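# Load a blank into the vise and tidy the infeed plate

## Task

Put one plain gray aluminum blank flat on the two loose low bars inside the open vise, keeping both bars standing. Its long side must sit firmly against the fixed jaw (the end block without hoses) and its short end against the work stop (the short rod between the jaws). Every finished part must lie flat in the black outfeed tray with its pocket facing up. Every other blank, aluminum or brass, must finish entirely on the infeed plate (the one with short pins), not stacked on another blank and not resting on a pin. Each blank must finish either in its starting orientation on the plate or flipped upside down.

## Robot and tools

ROBOT. Two Franka FR3 arms, left_arm and right_arm, each with a Robotiq 140 two-finger gripper and a wrist camera. The left gripper's fingers can hinge. Near the fingertips (outer quarter of each pad) they grip as firmly as rigid fingers. Closer to the palm they may wrap loosely, drop a narrow part, or let go when squeezed harder. Pressed tip-first onto a surface they fold easily, which hides the contact and can spoil the next grasp. The right gripper's fingers are rigid.

FRAMES. Scene frame: origin at table height, midway between the nominal bases. +z is up, +x points out over the table, and left_arm is on the +y side. Calibrated bases: left_arm at (+0.008, +0.343, +0.030) m and right_arm at (+0.048, -0.439, +0.030) m, both nearly unrotated with z up. Each arm reports end_effector_position (metres) and end_effector_quat_wxyz in its own base frame. The position is the pinch point between the closed pads and may be a few cm off. The fingers point along the gripper's +z and close along its y. Fixed camera cam_high and the table use the scene frame; wrist cameras use their arm's base frame.

ROW FORMAT (execute_actions and move). One row is 20 numbers, each in [-1, 1]. The first 10 are left_arm: seven joint numbers, then gripper position, force_limit and speed. The last 10 are right_arm in the same layout. Joint order is elbow, waist, upper arm roll, shoulder, wrist pitch, forearm roll, wrist roll. Joint numbers are offsets, not poses. They count from the Joint targets at the start of the action (or move), not from the previous row. Scale: 1.0 equals 1.632 rad for waist, shoulder, upper arm roll and elbow; 3.472 rad for forearm roll; 2.955 rad for wrist pitch; 4.439 rad for wrist roll. Stated ranges (rad): waist and upper arm roll ±2.901, shoulder ±1.836, elbow -3.077 to -0.117, forearm roll ±2.876, wrist pitch 0.440 to 4.622, wrist roll ±3.051. Stay about 0.05 rad inside the ends: passing one causes a torque fault. Overshooting a limit by more than 0.018 rad gets the action rejected. Gripper position is an absolute setting: +1 is fully open (140 mm), about -0.8 is pads touching, and -1 closes until blocked. force_limit sets squeeze force, from about 14 N at -1 to 58 N at +1 (slow close). speed sets finger speed, about 30 to 250 mm/s. Faster closing grips harder. To leave a gripper unchanged, repeat the three values you last sent. Joint zeros re-command the current targets.

TOOLS.
execute_actions(actions, cameras): actions is a list of actions, each a table of up to 15 rows. Each row lasts one 1/30 s step, and the last row is held to fill 15 steps. An empty list returns state and all images. cameras is a list of names, ["all"] or [].
move(target, speed, blend, blocking, cameras): target is one row or up to 15 rows. All offsets are measured from the current Joint targets, not chained. speed is in rad/s for the joint with the farthest to go (0.01 to 5.26, default 0.5), given as one value or one per target. blend is a corner-rounding radius in rad. The path ignores obstacles and the other arm. Finger values in the first target apply at once; finger values in later targets apply once the arm rests there. The result adds a move: line, such as done, off_target, moving, held or fault, plus limits=held if steps were withheld.
wait(seconds 0 to 10), stop(), zoom_image(camera, region [x0,y0,x1,y1] pixels, at most 504x504), clear_fault(arm) after a reported torque or force fault, read_manual(section="licences"), finished_scene(scene) ends the scene and cannot be undone.

RESULTS. Joint positions, velocities, targets and torques are listed per arm in the joint order above. Joint targets is the base for your next offsets. object_status: 0 moving, 1 blocked while opening, 2 blocked while closing (a grip), 3 reached the setting or pads touching. position_measured is in counts: 3 is open, about 75 is 100 mm, 139 is 60 mm, 200 is 20 mm, 230 is closed. Flange force is the gripper's push in its own axes and includes any load's weight. External joint torques estimate outside loads. "joint command not followed" means the clearance check altered targets. "joint sent to its limit" means a joint was clipped at its range end. Cameras: cam_high, cam_left_wrist, cam_right_wrist, each 896x504.

CAUTIONS. Stopping a fault needs clear_fault. Faults come from contact torque reaching a joint limit (35/35/32/30 N m for the big joints, 12 for the wrist ones), from 40 N total outside force on an arm including a held part's weight, or from exceeding joint speed. If a fault leaves the arm pinned by its grip, release before moving. To end a push, command targets back past the measured positions. Keep each gripper within 70 mm per step, or the arm's targets get scaled back. Never let the grippers pinch or strike each other. Avoid dropping parts, releasing moving parts, fast or hard contacts, and hard squeezes on parts still resting on something. Keep everything on the table, and do not tip the vise bars. Holding loads or stretching an arm heats its motors; a MOTOR HOT line warns that an over-temperature brake may follow.

Each tool is called as name([rows], argument=value, ...), one row to a line, values as JSON.

## Session

Scene 1 is done. Starting scene 2 with a full look at the state.

execute_actions(actions=[])

Scene clock: 0.00 s.
left_arm: end_effector_position=(+0.2746, -0.1132, +0.3643) position_measured=3 object_status=3 end_effector_quat_wxyz=(+0.076, +0.784, -0.513, -0.341) | right_arm: end_effector_position=(+0.4580, +0.4983, +0.1243) position_measured=3 object_status=3 end_effector_quat_wxyz=(-0.143, +0.984, -0.098, +0.047)
Joint names: [elbow, waist, upper arm roll, shoulder, wrist pitch, forearm roll, wrist roll]
Joint positions: left_arm=[-1.879 -0.387 0.01 -0.113 1.052 -0.013 -0.793] | right_arm=[-2.044 0.792 0.011 0.291 2.612 0.198 -0.727]
Joint velocities: within noise
Joint torques (N m): no reading
External joint torques (N m): no reading
Flange force (N): no reading
Joint targets: left_arm=[-1.879 -0.387 0.010 -0.113 1.052 -0.013 -0.793] | right_arm=[-2.044 0.792 0.011 0.291 2.612 0.198 -0.727]
Tool commands: left_gripper/position=+1.0 left_gripper/force_limit=+1.0 left_gripper/speed=+1.0 right_gripper/position=+1.0 right_gripper/force_limit=+1.0 right_gripper/speed=+1.0
camera_calibration:
cam_left_wrist: T_world_to_cam=[[-0.751797, -0.462321, 0.470171, -0.0102289], [-0.0192211, 0.728096, 0.685205, -0.153851], [-0.659115, 0.506098, -0.556267, 0.583852], [0, 0, 0, 1]] pos_world=[0.374178, -0.188197, 0.435007]
cam_right_wrist: T_world_to_cam=[[-0.162411, -0.941069, -0.296668, 0.589702], [-0.960744, 0.0822802, 0.264956, 0.370162], [-0.224932, 0.328054, -0.917489, 0.189139], [0, 0, 0, 1]] pos_world=[0.493949, 0.462445, 0.250402]

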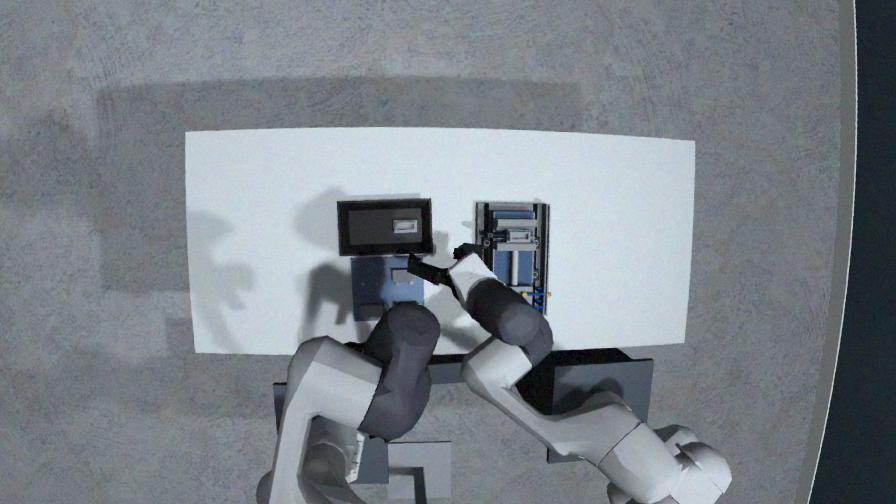

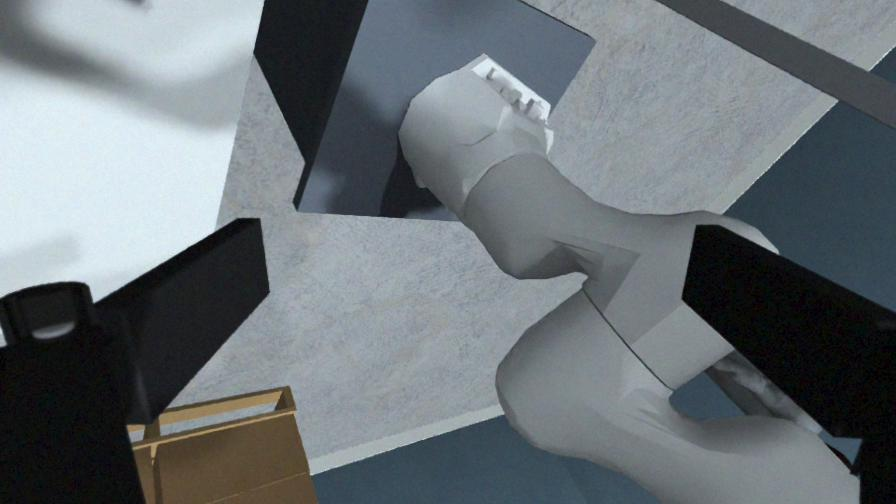

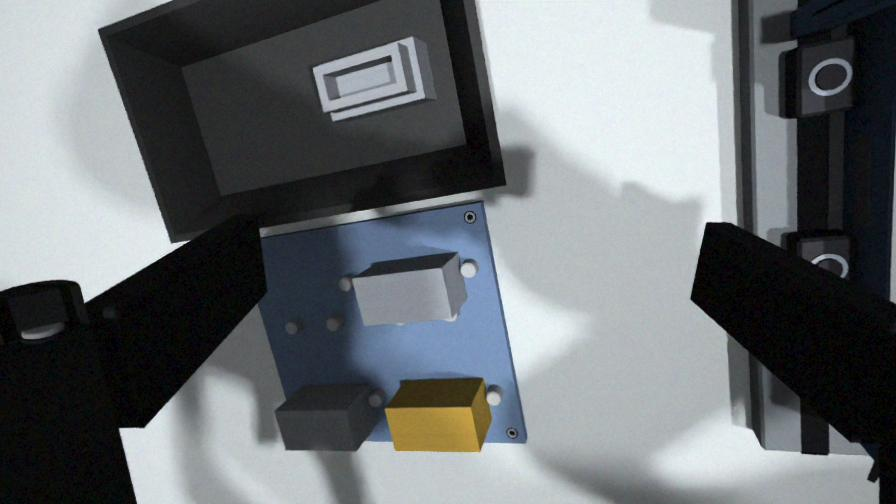

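zoom_image(camera="cam_right_wrist", region=[230, 190, 540, 470])

zoom_image(camera="cam_high", region=[460, 190, 580, 330])

zoom_image(camera="cam_high", region=[320, 190, 460, 340])

zoom_image(camera="cam_right_wrist", region=[90, 0, 510, 250])

Scaled by 1.626 from the camera's 896x504 image, which has a finer 1280x720 frame.

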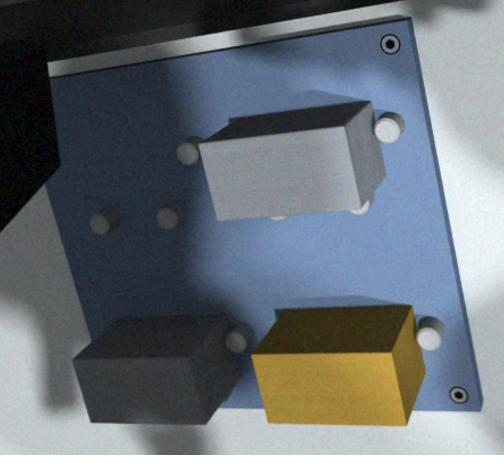

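Scaled by 3.600 from the camera's 896x504 image, which has a finer 1280x720 frame.

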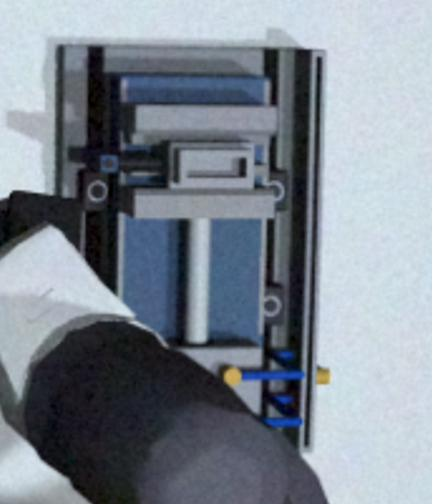

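Scaled by 3.360 from the camera's 896x504 image, which has a finer 1280x720 frame.

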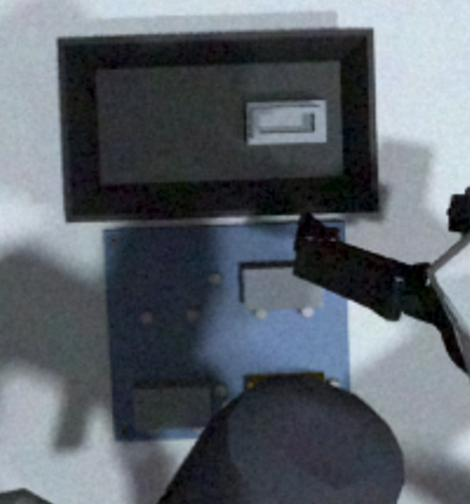

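Scaled by 1.200 from the camera's 896x504 image, which has a finer 1280x720 frame.

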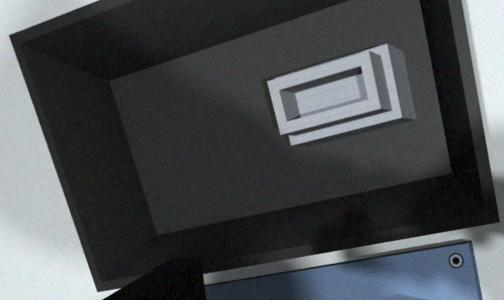

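move(target=[-0.4424,0.48223,-0.00613,-0.32843,0.30423,0.00374,0.10633,1,1,1,0.10539,-0.18199,-0.00674,-0.09314,-0.20305,-0.05703,-0.43456,-0.08,-0.2,-0.5], speed=0.7, cameras=["all"])

Scene clock: 23.43 s.
left_arm: end_effector_position=(+0.3218, +0.1347, +0.2491) position_measured=3 object_status=3 end_effector_quat_wxyz=(+0.003, +0.912, -0.410, +0.000) | right_arm: end_effector_position=(+0.5247, +0.2847, +0.2259) position_measured=139 object_status=3 end_effector_quat_wxyz=(-0.001, +0.706, +0.709, +0.002)
Joint names: [elbow, waist, upper arm roll, shoulder, wrist pitch, forearm roll, wrist roll]
Joint positions: left_arm=[-2.601 0.399 0.001 -0.647 1.949 -0.004 -0.325] | right_arm=[-1.874 0.496 0 0.14 2.017 0.003 -2.652]
Joint velocities: left_arm=[within noise] | right_arm=[-0.001 0.002 0 0 0 0.002 -0.009]
Joint torques (N m): left_arm=[24.4 0.95 0.04 -10.69 2.89 1.09 0.05] | right_arm=[26.16 -0.49 0.9 -36.92 2.26 0.52 -0.17]
External joint torques (N m): left_arm=[-0.12 0.93 0.57 -0.59 0.32 0.39 0.05] | right_arm=[1.75 -0.48 0.75 0.24 -0.29 -0.34 -0.17]
Flange force (N): left_arm=[-2.9 1.1 0.8] | right_arm=[3.6 7.2 -3.4]
Joint targets: left_arm=[-2.602 0.400 0.000 -0.649 1.952 0.000 -0.321] | right_arm=[-1.872 0.495 0.000 0.139 2.012 0.001 -2.657]
move: done
camera_calibration:
cam_left_wrist: T_world_to_cam=[[-0.748662, -0.662918, 0.00664828, 0.335509], [-0.622679, 0.70659, 0.336158, 0.0294873], [-0.227543, 0.247529, -0.941782, 0.41738], [0, 0, 0, 1]] pos_world=[0.364516, 0.0982662, 0.380938]
cam_right_wrist: T_world_to_cam=[[0.999742, 0.0218145, -0.0063879, -0.519842], [0.0226817, -0.938972, 0.343244, 0.181969], [0.00148965, -0.3433, -0.939224, 0.444723], [0, 0, 0, 1]] pos_world=[0.514918, 0.334878, 0.351914]

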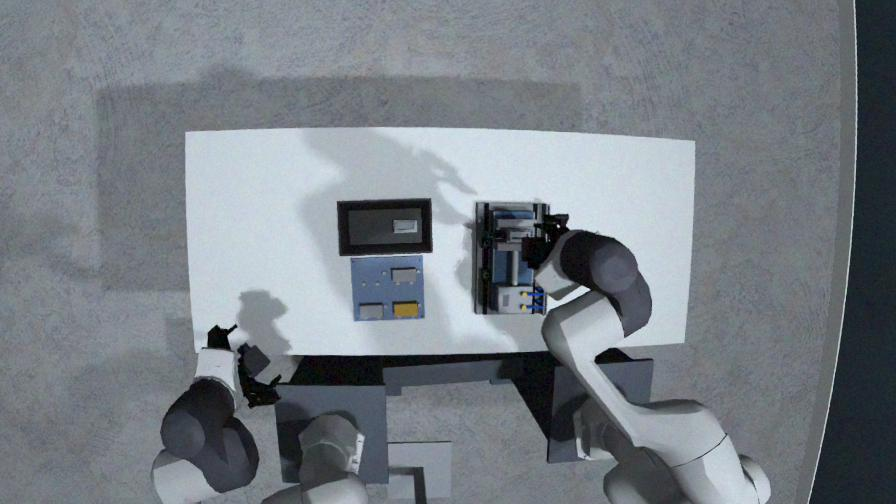

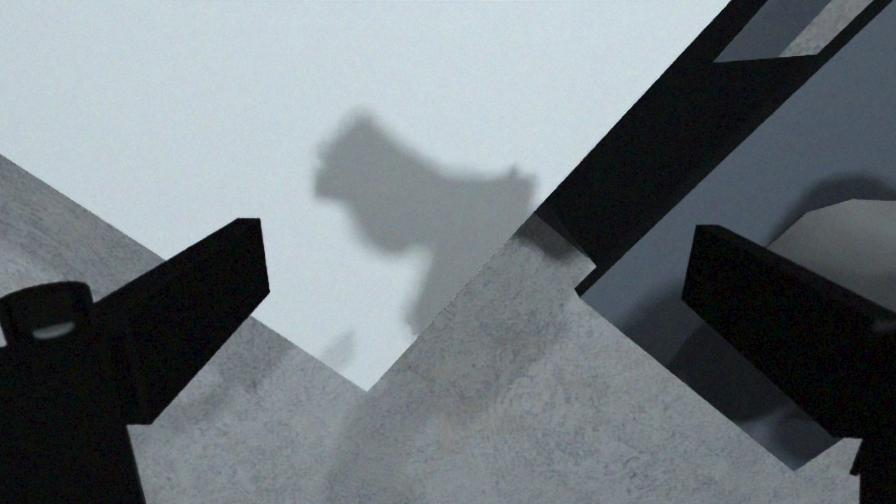

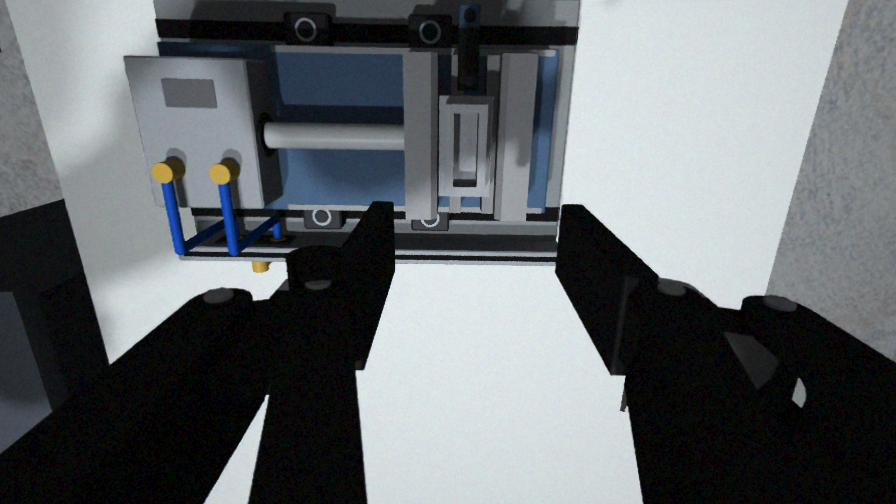

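zoom_image(camera="cam_right_wrist", region=[390, 30, 550, 230])

zoom_image(camera="cam_right_wrist", region=[420, 80, 510, 150])

zoom_image(camera="cam_right_wrist", region=[420, 150, 510, 225])

zoom_image(camera="cam_high", region=[330, 190, 450, 330])

Scaled by 2.520 from the camera's 896x504 image, which has a finer 1280x720 frame.

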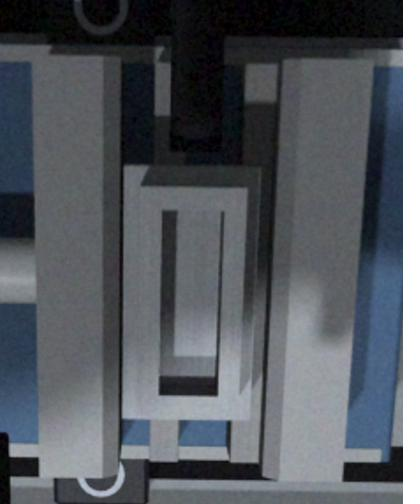

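Scaled by 5.600 from the camera's 896x504 image, which has a finer 1280x720 frame.

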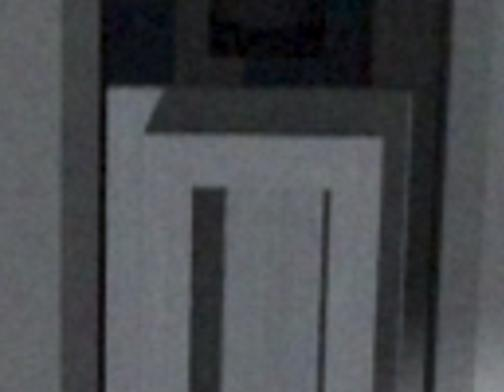

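Scaled by 5.600 from the camera's 896x504 image, which has a finer 1280x720 frame.

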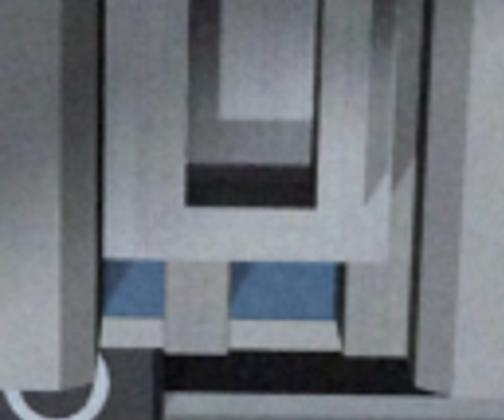

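Scaled by 3.600 from the camera's 896x504 image, which has a finer 1280x720 frame.

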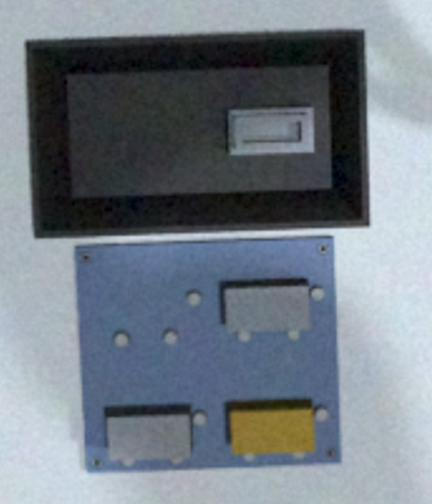

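move([
  [0.34853,-0.26054,0,0.30588,-0.02342,0,-0.03226,-0.2,-0.5,-1,0,-0.51777,0,0,0,0,0,-0.08,-0.2,-0.5],
  [0.87132,-0.65135,0,0.76471,-0.05854,0,-0.08065,-0.2,-0.5,-1,0,-0.51777,0,0,0,0,0,-0.08,-0.2,-0.5],
], speed=[0.7, 0.6], blend=[0.1, 0], cameras=["cam_left_wrist", "cam_high"])

Scene clock: 91.97 s.
left_arm: end_effector_position=(+0.5713, -0.4503, +0.2301) position_measured=154 object_status=3 end_effector_quat_wxyz=(+0.002, +0.710, -0.704, +0.001) | right_arm: end_effector_position=(+0.5604, -0.2055, +0.2260) position_measured=139 object_status=3 end_effector_quat_wxyz=(+0.000, +0.934, +0.357, +0.002)
Joint names: [elbow, waist, upper arm roll, shoulder, wrist pitch, forearm roll, wrist roll]
Joint positions: left_arm=[-1.181 -0.664 -0.002 0.599 1.781 -0.003 -0.674] | right_arm=[-1.874 -0.35 -0.002 0.14 2.016 0.002 -2.653]
Joint velocities: left_arm=[0.001 0 0 -0.001 -0.001 -0.001 -0.006] | right_arm=[within noise]
Joint torques (N m): left_arm=[25.18 0.54 1.28 -50.6 2.55 1.05 -0.25] | right_arm=[26.02 -0.48 1.02 -36.75 2.34 0.63 -0.23]
External joint torques (N m): left_arm=[0.41 0.85 0.99 0.13 -0.07 0.31 -0.25] | right_arm=[1.48 -0.32 1.02 0.52 -0.23 -0.23 -0.23]
Flange force (N): left_arm=[1.8 -3.6 -1.2] | right_arm=[3.7 6.8 -2.6]
Joint targets: left_arm=[-1.179 -0.663 0.000 0.599 1.779 0.000 -0.679] | right_arm=[-1.872 -0.350 0.000 0.139 2.012 0.001 -2.657]
move: done
camera_calibration:
cam_left_wrist: T_world_to_cam=[[-0.999966, -0.00772809, 0.002793, 0.574247], [-0.00634866, 0.942371, 0.334509, 0.359081], [-0.00521716, 0.33448, -0.942389, 0.513329], [0, 0, 0, 1]] pos_world=[0.579185, -0.505648, 0.362036]
Images, in order (width x height): cam_high 896x504, cam_left_wrist 896x504.

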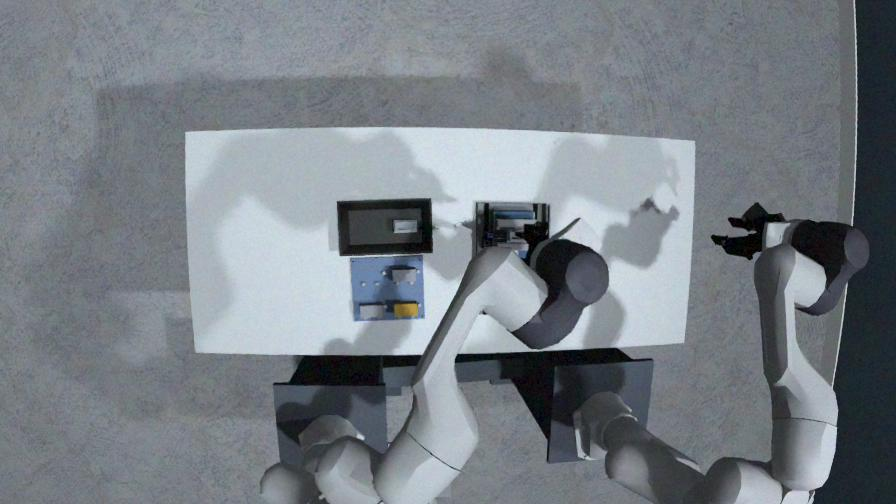

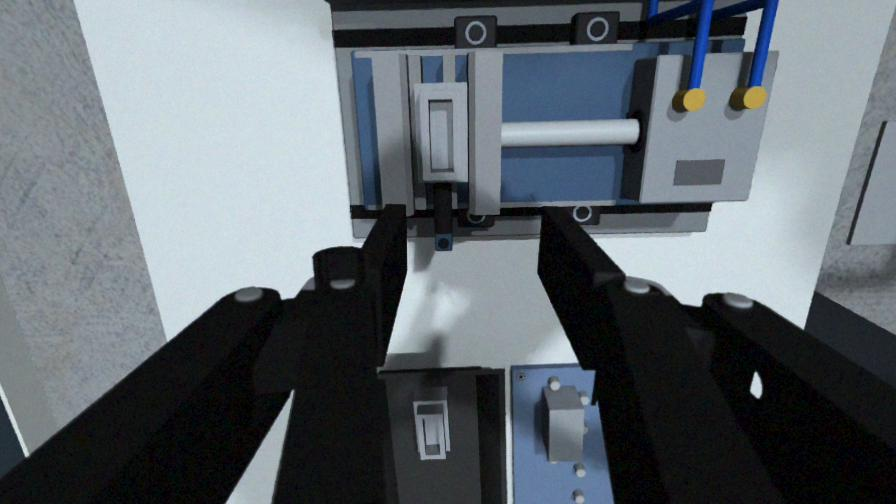

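zoom_image(camera="cam_left_wrist", region=[365, 45, 515, 215])

zoom_image(camera="cam_left_wrist", region=[400, 70, 480, 130])

zoom_image(camera="cam_left_wrist", region=[400, 135, 480, 215])

Scaled by 2.965 from the camera's 896x504 image, which has a finer 1280x720 frame.

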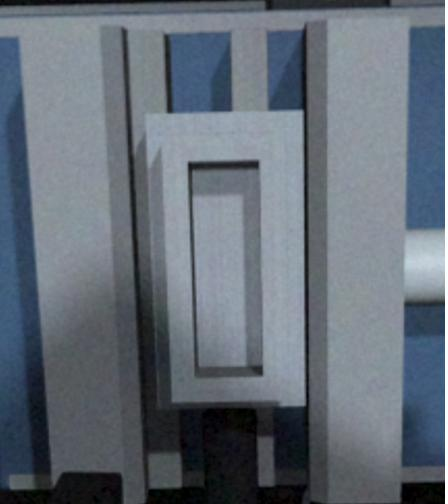

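Scaled by 6.300 from the camera's 896x504 image, which has a finer 1280x720 frame.

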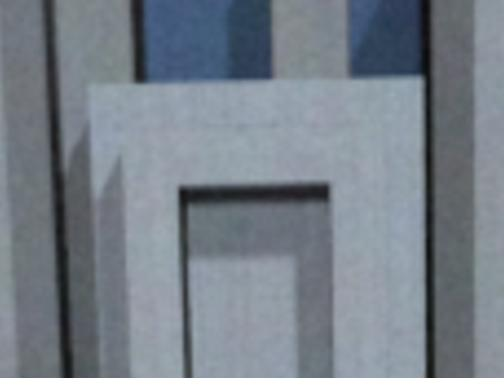

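Scaled by 6.300 from the camera's 896x504 image, which has a finer 1280x720 frame.

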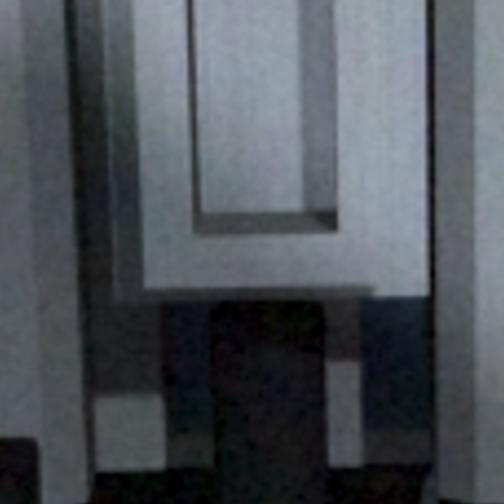

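move(target=[-0.0349,-0.0001,0,0.0455,0.0444,0,-0.0045,-0.2,-0.5,-1,0,0,0,0,0,0,0,-0.08,-0.2,-0.5], speed=0.15, cameras=["cam_left_wrist"])

zoom_image(camera="cam_left_wrist", region=[370, 30, 530, 250])

zoom_image(camera="cam_left_wrist", region=[390, 40, 500, 120])

zoom_image(camera="cam_left_wrist", region=[390, 130, 500, 230])

Scene clock: 117.20 s.
left_arm: end_effector_position=(+0.5798, -0.4568, +0.1599) position_measured=154 object_status=3 end_effector_quat_wxyz=(+0.002, +0.718, -0.696, -0.001) | right_arm: end_effector_position=(+0.5604, -0.2054, +0.2260) position_measured=139 object_status=3 end_effector_quat_wxyz=(+0.000, +0.934, +0.357, +0.001)
Joint names: [elbow, waist, upper arm roll, shoulder, wrist pitch, forearm roll, wrist roll]
Joint positions: left_arm=[-1.236 -0.664 -0.002 0.673 1.906 -0.003 -0.695] | right_arm=[-1.874 -0.35 -0.002 0.14 2.016 0.002 -2.654]
Joint velocities: left_arm=[-0.001 0 0 0 0.004 0 -0.003] | right_arm=[within noise]
Joint torques (N m): left_arm=[24.88 0.35 1.23 -52.27 2.9 1.02 -0.3] | right_arm=[26.01 -0.56 0.99 -36.79 2.36 0.63 -0.25]
External joint torques (N m): left_arm=[0.22 0.75 0.94 0 0.3 0.3 -0.3] | right_arm=[1.38 -0.44 0.95 0.61 -0.22 -0.23 -0.25]
Flange force (N): left_arm=[0.0 -1.0 0.3] | right_arm=[3.5 6.8 -2.4]
Joint targets: left_arm=[-1.236 -0.663 0.000 0.673 1.910 0.000 -0.699] | right_arm=[-1.872 -0.350 0.000 0.139 2.012 0.001 -2.657]
move: done
camera_calibration:
cam_left_wrist: T_world_to_cam=[[-0.999555, -0.0291592, 0.00630669, 0.572185], [-0.0253247, 0.941062, 0.337285, 0.398701], [-0.0157699, 0.336975, -0.941381, 0.456583], [0, 0, 0, 1]] pos_world=[0.589227, -0.512375, 0.291735]
Images, in order (width x height): cam_left_wrist 896x504.

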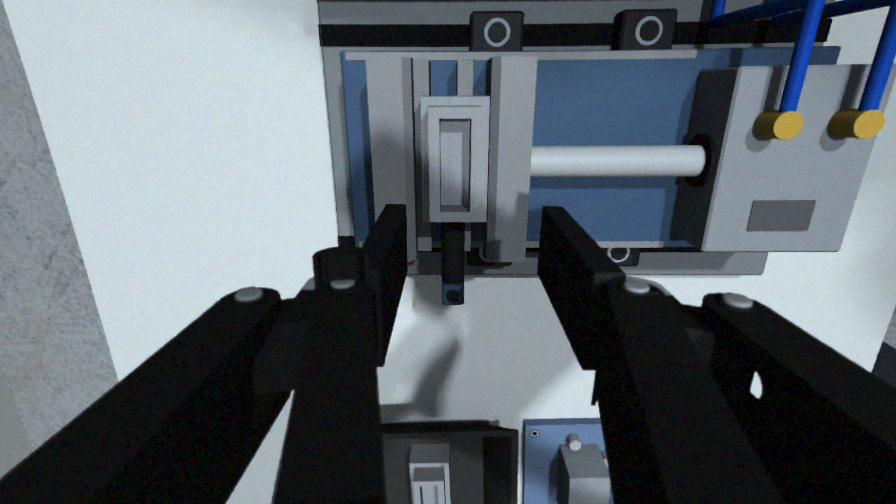

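Scaled by 2.291 from the camera's 896x504 image, which has a finer 1280x720 frame.

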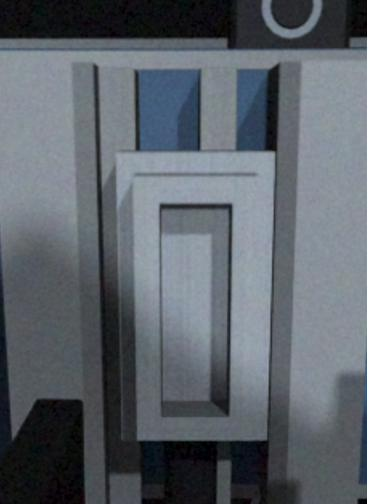

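Scaled by 4.582 from the camera's 896x504 image, which has a finer 1280x720 frame.

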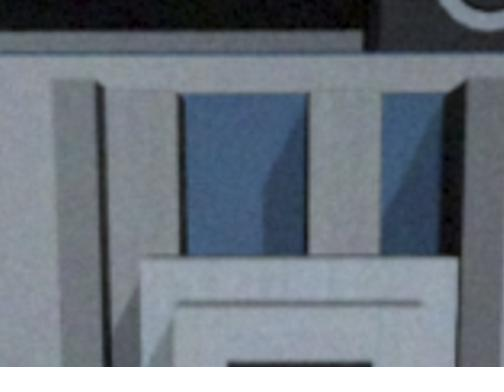

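Scaled by 4.582 from the camera's 896x504 image, which has a finer 1280x720 frame.

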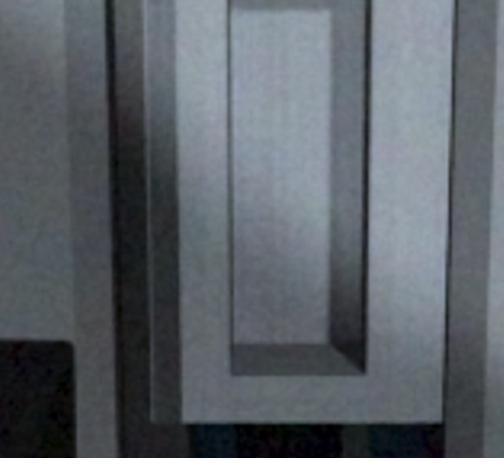

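zoom_image(camera="cam_left_wrist", region=[400, 215, 540, 285])

zoom_image(camera="cam_left_wrist", region=[350, 40, 550, 110])

Scaled by 3.600 from the camera's 896x504 image, which has a finer 1280x720 frame.

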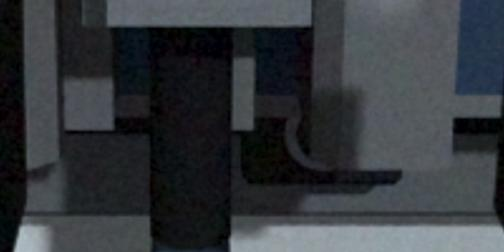

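Scaled by 2.520 from the camera's 896x504 image, which has a finer 1280x720 frame.

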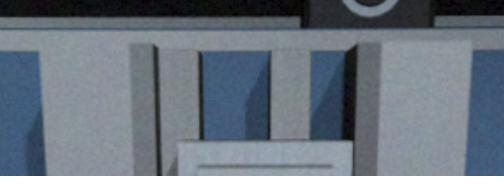

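move(target=[0.05156,-0.00888,0,0.06007,0.0047,0,-0.00327,-0.2,-0.5,-1,0,0,0,0,0,0,0,-0.08,-0.2,-0.5], speed=0.12, cameras=["cam_left_wrist"])

zoom_image(camera="cam_left_wrist", region=[360, 80, 580, 300])

Scene clock: 180.00 s.
left_arm: end_effector_position=(+0.5875, -0.4741, +0.1280) position_measured=154 object_status=3 end_effector_quat_wxyz=(+0.002, +0.718, -0.696, -0.002) | right_arm: end_effector_position=(+0.5604, -0.2054, +0.2261) position_measured=139 object_status=3 end_effector_quat_wxyz=(+0.000, +0.934, +0.357, +0.001)
Joint names: [elbow, waist, upper arm roll, shoulder, wrist pitch, forearm roll, wrist roll]
Joint positions: left_arm=[-1.154 -0.676 -0.002 0.77 1.921 -0.003 -0.709] | right_arm=[-1.874 -0.35 -0.002 0.14 2.016 0.002 -2.654]
Joint velocities: left_arm=[0.003 0 0 0.001 0.002 0.001 -0.005] | right_arm=[within noise]
Joint torques (N m): left_arm=[25.2 0.06 1.24 -54.17 2.96 1 -0.09] | right_arm=[26.04 -0.46 0.93 -36.77 2.37 0.63 -0.24]
External joint torques (N m): left_arm=[0.59 0.28 0.77 0.08 0.37 0.28 -0.09] | right_arm=[1.52 -0.26 0.97 0.49 -0.19 -0.22 -0.24]
Flange force (N): left_arm=[2.3 -3.2 0.0] | right_arm=[3.7 6.9 -2.6]
Joint targets: left_arm=[-1.152 -0.678 0.000 0.771 1.924 0.000 -0.713] | right_arm=[-1.872 -0.350 0.000 0.139 2.012 0.001 -2.657]
move: done
camera_calibration:
cam_left_wrist: T_world_to_cam=[[-0.999479, -0.0316039, 0.00659886, 0.578367], [-0.0275236, 0.940914, 0.337525, 0.427116], [-0.0168761, 0.337167, -0.941293, 0.433248], [0, 0, 0, 1]] pos_world=[0.597132, -0.529678, 0.259835]
Images, in order (width x height): cam_left_wrist 896x504.

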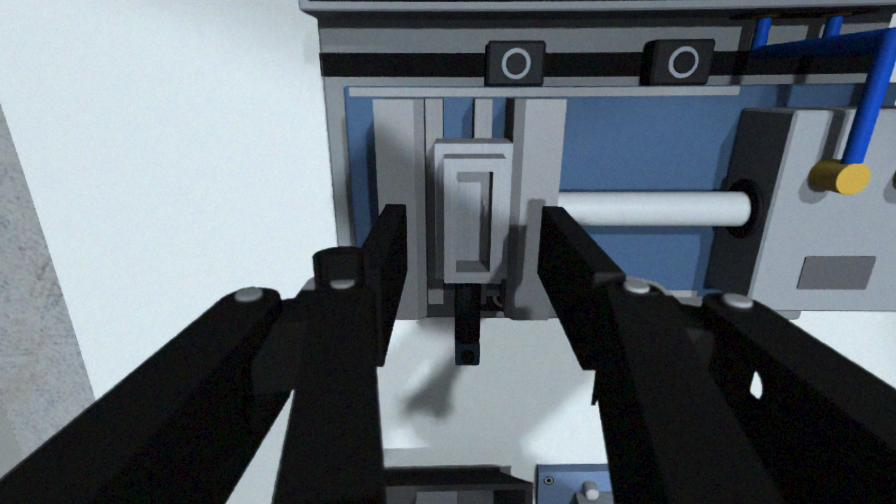

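Scaled by 2.291 from the camera's 896x504 image, which has a finer 1280x720 frame.

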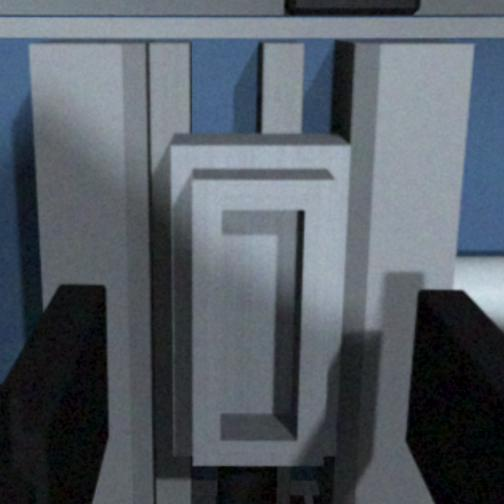

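move(target=[-0.01651,-0.00141,0,0.01129,0.01535,0,-0.00052,-0.2,-0.5,-1,0,0,0,0,0,0,0,-0.08,-0.2,-0.5], speed=0.05, cameras=["cam_left_wrist"])

zoom_image(camera="cam_left_wrist", region=[360, 100, 580, 320])

Scene clock: 202.23 s.
left_arm: end_effector_position=(+0.5874, -0.4760, +0.1065) position_measured=154 object_status=3 end_effector_quat_wxyz=(+0.002, +0.719, -0.695, +0.000) | right_arm: end_effector_position=(+0.5604, -0.2054, +0.2261) position_measured=139 object_status=3 end_effector_quat_wxyz=(+0.000, +0.934, +0.357, +0.001)
Joint names: [elbow, waist, upper arm roll, shoulder, wrist pitch, forearm roll, wrist roll]
Joint positions: left_arm=[-1.178 -0.678 -0.002 0.789 1.966 -0.003 -0.712] | right_arm=[-1.873 -0.35 -0.002 0.14 2.016 0.002 -2.654]
Joint velocities: left_arm=[-0.003 0.001 0 0 0.005 0 -0.003] | right_arm=[within noise]
Joint torques (N m): left_arm=[24.45 -0.09 1.21 -54.39 2.95 0.98 -0.17] | right_arm=[25.93 -0.52 0.99 -36.78 2.38 0.64 -0.19]
External joint torques (N m): left_arm=[-0.2 0.24 0.79 0.32 0.32 0.27 -0.17] | right_arm=[1.37 -0.53 0.83 0.46 -0.2 -0.22 -0.19]
Flange force (N): left_arm=[-0.9 0.8 1.1] | right_arm=[3.1 6.4 -2.4]
Joint targets: left_arm=[-1.179 -0.680 0.000 0.789 1.969 0.000 -0.716] | right_arm=[-1.872 -0.350 0.000 0.139 2.012 0.001 -2.657]
move: done
camera_calibration:
cam_left_wrist: T_world_to_cam=[[-0.999436, -0.0332081, 0.00490535, 0.577689], [-0.0296273, 0.941329, 0.336187, 0.437765], [-0.0157817, 0.335852, -0.941782, 0.412346], [0, 0, 0, 1]] pos_world=[0.59684, -0.531384, 0.238335]
Images, in order (width x height): cam_left_wrist 896x504.

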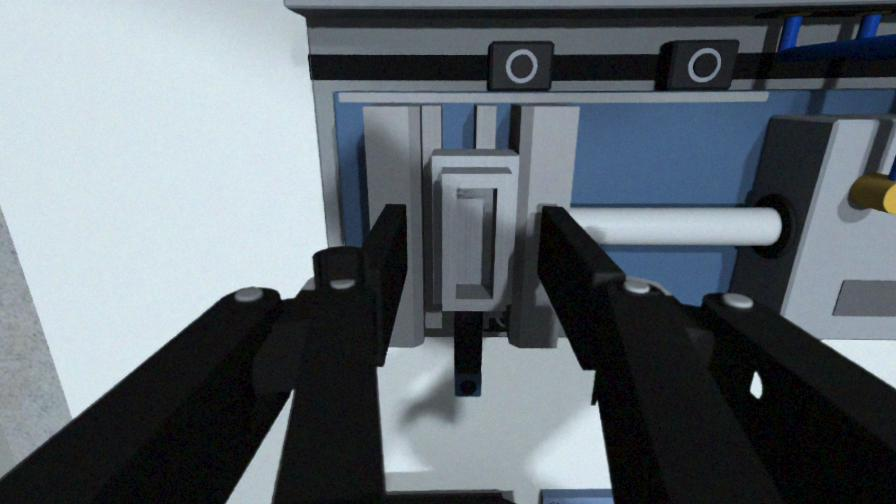

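Scaled by 2.291 from the camera's 896x504 image, which has a finer 1280x720 frame.

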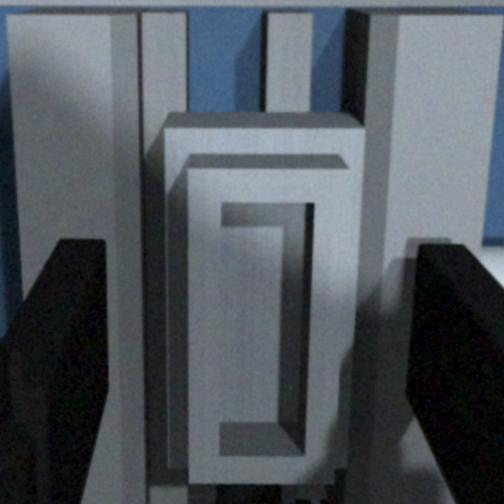

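execute_actions([
  [[0,0,0,0,0,0,0,-1,-0.4,-1,0,0,0,0,0,0,0,-0.08,-0.2,-0.5]],
  [[0,0,0,0,0,0,0,-1,-0.4,-1,0,0,0,0,0,0,0,-0.08,-0.2,-0.5]],
  [[0,0,0,0,0,0,0,-1,-0.4,-1,0,0,0,0,0,0,0,-0.08,-0.2,-0.5]],
  [[0,0,0,0,0,0,0,-1,-0.4,-1,0,0,0,0,0,0,0,-0.08,-0.2,-0.5]],
], cameras=["cam_left_wrist"])

zoom_image(camera="cam_left_wrist", region=[380, 100, 580, 320])

Scene clock: 210.60 s.
left_arm: end_effector_position=(+0.5875, -0.4762, +0.1066) position_measured=195 object_status=2 end_effector_quat_wxyz=(+0.002, +0.719, -0.695, +0.000) | right_arm: end_effector_position=(+0.5604, -0.2054, +0.2261) position_measured=139 object_status=3 end_effector_quat_wxyz=(+0.000, +0.934, +0.357, +0.001)
Joint names: [elbow, waist, upper arm roll, shoulder, wrist pitch, forearm roll, wrist roll]
Joint positions: left_arm=[-1.178 -0.678 -0.002 0.789 1.967 -0.003 -0.713] | right_arm=[-1.873 -0.35 -0.002 0.14 2.016 0.002 -2.654]
Joint torques (N m): left_arm=[23.9 -0.02 1.26 -52.66 3 0.98 -0.21] | right_arm=[25.92 -0.48 0.85 -36.81 2.37 0.65 -0.25]
External joint torques (N m): left_arm=[-0.72 0.3 0.83 2 0.38 0.26 -0.21] | right_arm=[1.4 -0.41 0.77 0.42 -0.2 -0.21 -0.25]
External joint torques at the end of the 1st action: left_arm=[-0.11 0.05 0.63 0.29 0.29 0.27 -0.15] | right_arm=[1.4 -0.38 0.96 0.53 -0.21 -0.2 -0.17]
External joint torques at the end of the 2nd action: left_arm=[-0.79 0.11 0.71 1.91 0.32 0.27 -0.18] | right_arm=[1.4 -0.27 1.12 0.54 -0.19 -0.2 -0.24]
External joint torques at the end of the 3rd action: left_arm=[-0.71 0.34 0.8 1.85 0.37 0.27 -0.2] | right_arm=[1.37 -0.24 1.05 0.51 -0.2 -0.19 -0.19]
Flange force (N): left_arm=[1.3 -1.8 3.3] | right_arm=[3.1 6.4 -2.5]
Flange force at the end of the 1st action (N): left_arm=[-0.2 0.4 0.9] | right_arm=[3.5 6.5 -2.4]
Flange force at the end of the 2nd action (N): left_arm=[0.9 -1.1 3.1] | right_arm=[3.6 6.5 -2.4]
Flange force at the end of the 3rd action (N): left_arm=[0.9 -1.4 3.1] | right_arm=[3.6 6.3 -2.4]
Joint targets: left_arm=[-1.179 -0.680 0.000 0.789 1.969 0.000 -0.716] | right_arm=[-1.872 -0.350 0.000 0.139 2.012 0.001 -2.657]
Step readings (joint positions of left_arm | right_arm; steps 1 to 15: 1st action; 16 to 30: 2nd action; 31 to 45: 3rd action; 46 to 60: 4th action):
0: [-1.178 -0.678 -0.002 0.789 1.967 -0.003 -0.712] | [-1.873 -0.350 -0.002 0.140 2.016 0.002 -2.654]
1: [-1.178 -0.678 -0.002 0.789 1.967 -0.003 -0.712] | [-1.873 -0.350 -0.002 0.140 2.016 0.002 -2.654]
2: [-1.178 -0.678 -0.002 0.789 1.967 -0.003 -0.712] | [-1.873 -0.350 -0.002 0.140 2.016 0.002 -2.654]
4: [-1.178 -0.678 -0.002 0.789 1.967 -0.003 -0.712] | [-1.873 -0.350 -0.002 0.140 2.016 0.002 -2.654]
8: [-1.178 -0.678 -0.002 0.789 1.967 -0.003 -0.712] | [-1.873 -0.350 -0.002 0.140 2.016 0.002 -2.654]
15: [-1.178 -0.678 -0.002 0.789 1.967 -0.003 -0.712] | [-1.873 -0.350 -0.002 0.140 2.016 0.002 -2.654]
16: [-1.178 -0.678 -0.002 0.789 1.967 -0.003 -0.712] | [-1.873 -0.350 -0.002 0.140 2.016 0.002 -2.654]
17: [-1.178 -0.678 -0.002 0.789 1.967 -0.003 -0.712] | [-1.873 -0.350 -0.002 0.140 2.016 0.002 -2.654]
19: [-1.178 -0.678 -0.002 0.789 1.967 -0.003 -0.712] | [-1.873 -0.350 -0.002 0.140 2.016 0.002 -2.654]
23: [-1.178 -0.678 -0.002 0.789 1.967 -0.003 -0.712] | [-1.873 -0.350 -0.002 0.140 2.016 0.002 -2.654]
30: [-1.178 -0.678 -0.002 0.789 1.967 -0.003 -0.713] | [-1.873 -0.350 -0.002 0.140 2.016 0.002 -2.654]
31: [-1.178 -0.678 -0.002 0.789 1.967 -0.003 -0.713] | [-1.873 -0.350 -0.002 0.140 2.016 0.002 -2.654]
32: [-1.178 -0.678 -0.002 0.789 1.967 -0.003 -0.713] | [-1.873 -0.350 -0.002 0.140 2.016 0.002 -2.654]
34: [-1.178 -0.678 -0.002 0.789 1.967 -0.003 -0.713] | [-1.873 -0.350 -0.002 0.140 2.016 0.002 -2.654]
38: [-1.178 -0.678 -0.002 0.789 1.967 -0.003 -0.713] | [-1.873 -0.350 -0.002 0.140 2.016 0.002 -2.654]
45: [-1.178 -0.678 -0.002 0.789 1.967 -0.003 -0.713] | [-1.873 -0.350 -0.002 0.140 2.016 0.002 -2.654]
46: [-1.178 -0.678 -0.002 0.789 1.967 -0.003 -0.713] | [-1.873 -0.350 -0.002 0.140 2.016 0.002 -2.654]
47: [-1.178 -0.678 -0.002 0.789 1.967 -0.003 -0.713] | [-1.873 -0.350 -0.002 0.140 2.016 0.002 -2.654]
49: [-1.178 -0.678 -0.002 0.789 1.967 -0.003 -0.713] | [-1.873 -0.350 -0.002 0.140 2.016 0.002 -2.654]
53: [-1.178 -0.678 -0.002 0.789 1.967 -0.003 -0.713] | [-1.873 -0.350 -0.002 0.140 2.016 0.002 -2.654]
60: [-1.178 -0.678 -0.002 0.789 1.967 -0.003 -0.713] | [-1.873 -0.350 -0.002 0.140 2.016 0.002 -2.654]
camera_calibration:
cam_left_wrist: T_world_to_cam=[[-0.999428, -0.0335709, 0.00416135, 0.577767], [-0.0302288, 0.941528, 0.335575, 0.438441], [-0.0151836, 0.335257, -0.942004, 0.411855], [0, 0, 0, 1]] pos_world=[0.596943, -0.531486, 0.238435]
Images, in order (width x height): cam_left_wrist 896x504.

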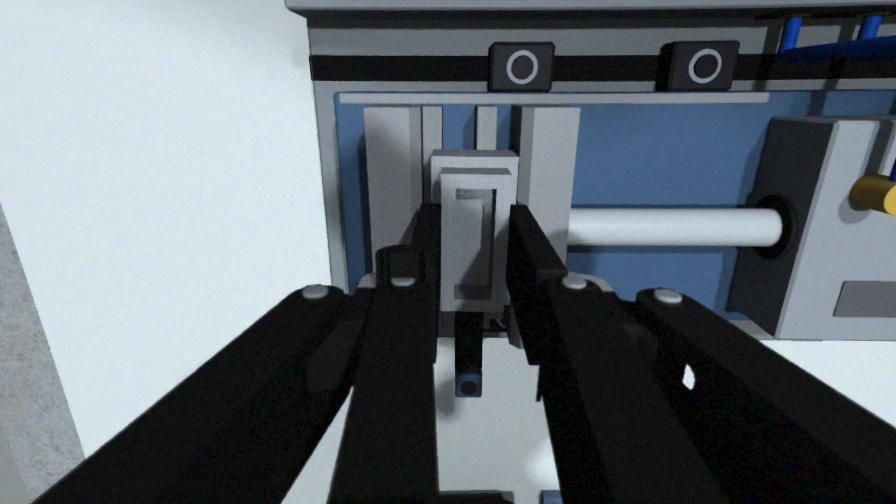

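Scaled by 2.291 from the camera's 896x504 image, which has a finer 1280x720 frame.

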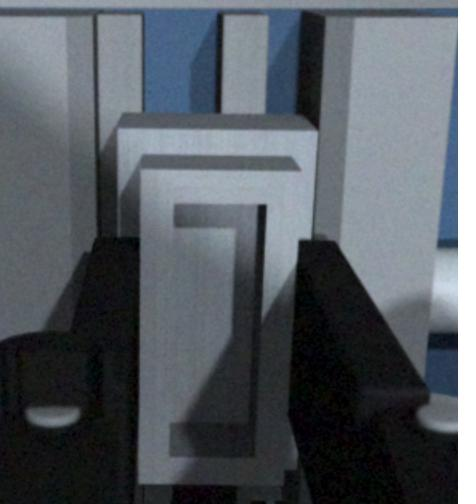

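move(target=[0.01096,0,0,-0.00737,-0.01012,0,0,-1,-0.4,-1,0,0,0,0,0,0,0,-0.08,-0.2,-0.5], speed=0.03, cameras=["cam_left_wrist"])

Scene clock: 221.03 s.
left_arm: end_effector_position=(+0.5870, -0.4758, +0.1169) position_measured=195 object_status=2 end_effector_quat_wxyz=(+0.002, +0.719, -0.695, -0.002) | right_arm: end_effector_position=(+0.5604, -0.2054, +0.2261) position_measured=139 object_status=3 end_effector_quat_wxyz=(+0.000, +0.934, +0.357, +0.001)
Joint names: [elbow, waist, upper arm roll, shoulder, wrist pitch, forearm roll, wrist roll]
Joint positions: left_arm=[-1.164 -0.678 -0.002 0.781 1.942 -0.003 -0.713] | right_arm=[-1.873 -0.35 -0.002 0.14 2.016 0.002 -2.654]
Joint velocities: left_arm=[0 0 0 0 -0.004 0 -0.001] | right_arm=[within noise]
Joint torques (N m): left_arm=[25.76 -0.03 1.2 -55.72 2.64 1 -0.2] | right_arm=[25.98 -0.43 0.95 -36.81 2.38 0.65 -0.2]
External joint torques (N m): left_arm=[1.12 0.09 0.65 -1.17 0.03 0.27 -0.2] | right_arm=[1.49 -0.21 1.01 0.38 -0.18 -0.2 -0.2]
Flange force (N): left_arm=[2.3 -2.5 -2.2] | right_arm=[3.6 6.3 -2.6]
Joint targets: left_arm=[-1.161 -0.680 0.000 0.777 1.939 0.000 -0.716] | right_arm=[-1.872 -0.350 0.000 0.139 2.012 0.001 -2.657]
move: done
camera_calibration:
cam_left_wrist: T_world_to_cam=[[-0.999419, -0.033469, 0.00646619, 0.576998], [-0.0293238, 0.940854, 0.337542, 0.433526], [-0.0173809, 0.337156, -0.941288, 0.423567], [0, 0, 0, 1]] pos_world=[0.596737, -0.531381, 0.248634]
Images, in order (width x height): cam_left_wrist 896x504.

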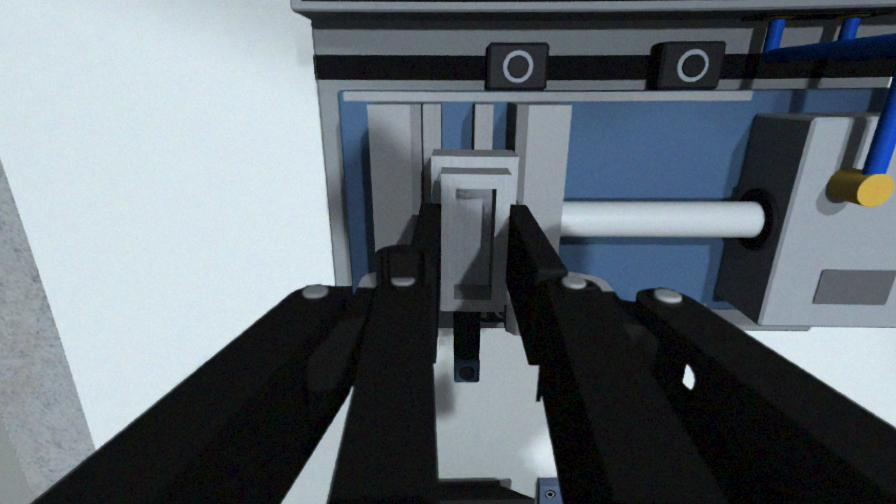

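move([
  [0.02791,0,0,-0.01104,-0.02151,0,0,-1,-0.4,-1,0,0,0,0,0,0,0,-0.08,-0.2,-0.5],
  [0.08882,0,0,-0.01664,-0.05824,0,0,-1,-0.4,-1,0,0,0,0,0,0,0,-0.08,-0.2,-0.5],
  [-0.4623,0.31263,0,-0.33521,0.07019,0,0.11917,-1,-0.4,-1,0,0,0,0,0,0,0,-0.08,-0.2,-0.5],
], speed=[0.1, 0.2, 0.45], blend=[0.02, 0.03, 0], cameras=["cam_left_wrist", "cam_high"])

Scene clock: 242.67 s.
left_arm: end_effector_position=(+0.5972, -0.1024, +0.1610) position_measured=195 object_status=2 end_effector_quat_wxyz=(+0.003, +0.716, -0.698, -0.002) | right_arm: end_effector_position=(+0.5604, -0.2054, +0.2261) position_measured=139 object_status=3 end_effector_quat_wxyz=(+0.000, +0.934, +0.357, +0.001)
Joint names: [elbow, waist, upper arm roll, shoulder, wrist pitch, forearm roll, wrist roll]
Joint positions: left_arm=[-1.916 -0.17 0.001 0.234 2.143 -0.003 -0.192] | right_arm=[-1.873 -0.35 -0.002 0.14 2.016 0.002 -2.654]
Joint velocities: left_arm=[0 0 0 -0.002 0.001 0 0.006] | right_arm=[within noise]
Joint torques (N m): left_arm=[24.02 0.47 0.43 -40.52 3.02 0.88 0.09] | right_arm=[26.01 -0.49 0.87 -36.76 2.38 0.68 -0.24]
External joint torques (N m): left_arm=[0.41 0.72 0.44 -1.21 0.47 0.26 0.09] | right_arm=[1.38 -0.43 0.78 0.64 -0.2 -0.18 -0.24]
Flange force (N): left_arm=[-1.6 2.1 -0.7] | right_arm=[3.4 6.9 -2.3]
Joint targets: left_arm=[-1.916 -0.170 0.000 0.230 2.147 0.000 -0.187] | right_arm=[-1.872 -0.350 0.000 0.139 2.012 0.001 -2.657]
move: done
camera_calibration:
cam_left_wrist: T_world_to_cam=[[-0.999678, -0.0240107, 0.00823668, 0.600209], [-0.0198237, 0.941123, 0.337482, 0.0619919], [-0.0158549, 0.33721, -0.941296, 0.338472], [0, 0, 0, 1]] pos_world=[0.606611, -0.158067, 0.292737]
Images, in order (width x height): cam_high 896x504, cam_left_wrist 896x504.

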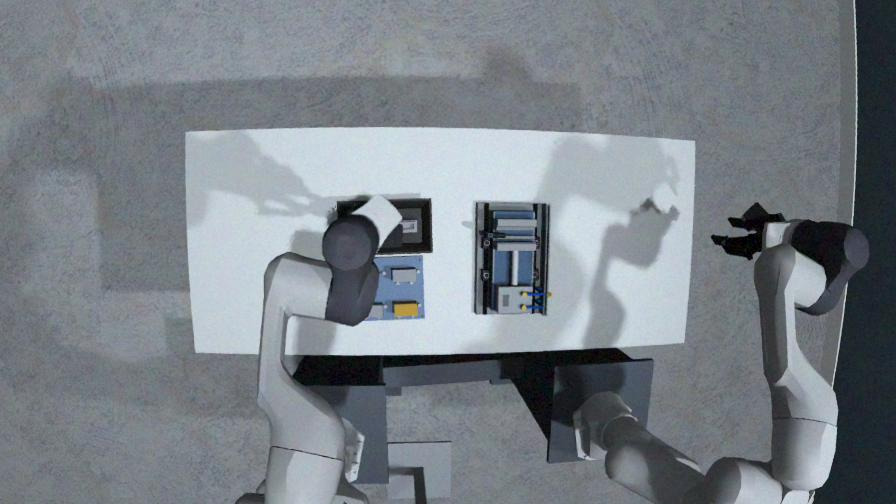

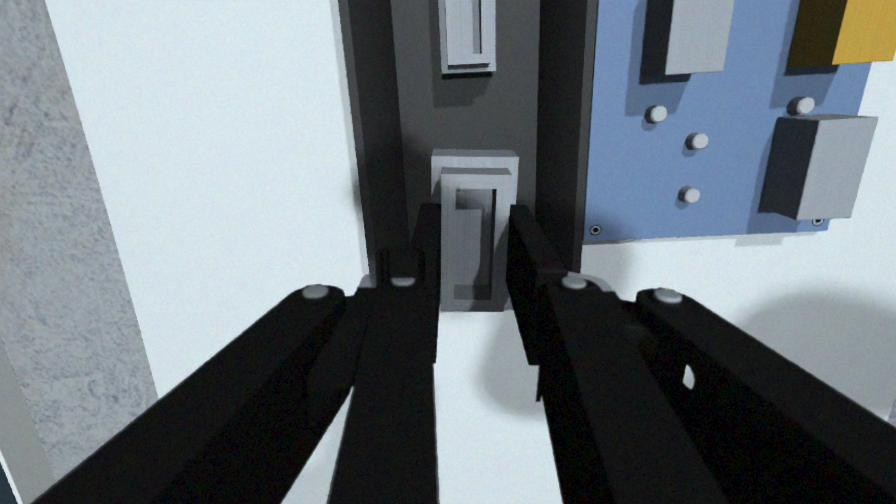

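zoom_image(camera="cam_left_wrist", region=[330, 60, 610, 300])

zoom_image(camera="cam_high", region=[320, 180, 440, 270])

Scaled by 1.800 from the camera's 896x504 image, which has a finer 1280x720 frame.

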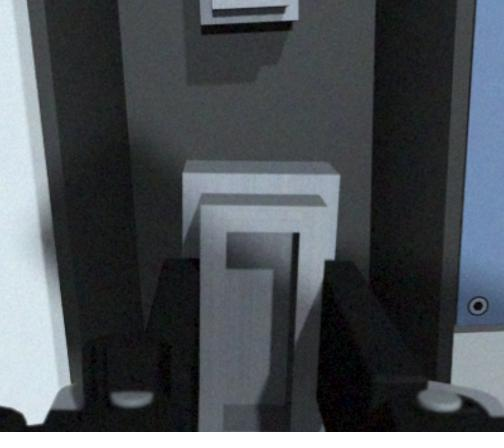

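Scaled by 4.200 from the camera's 896x504 image, which has a finer 1280x720 frame.

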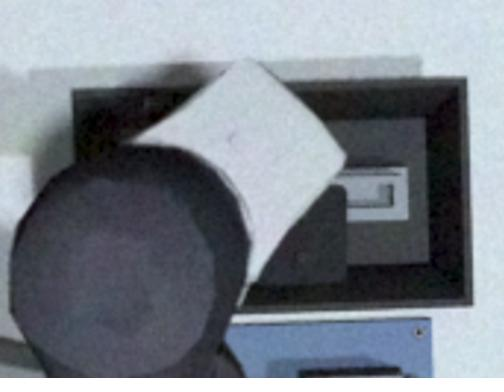

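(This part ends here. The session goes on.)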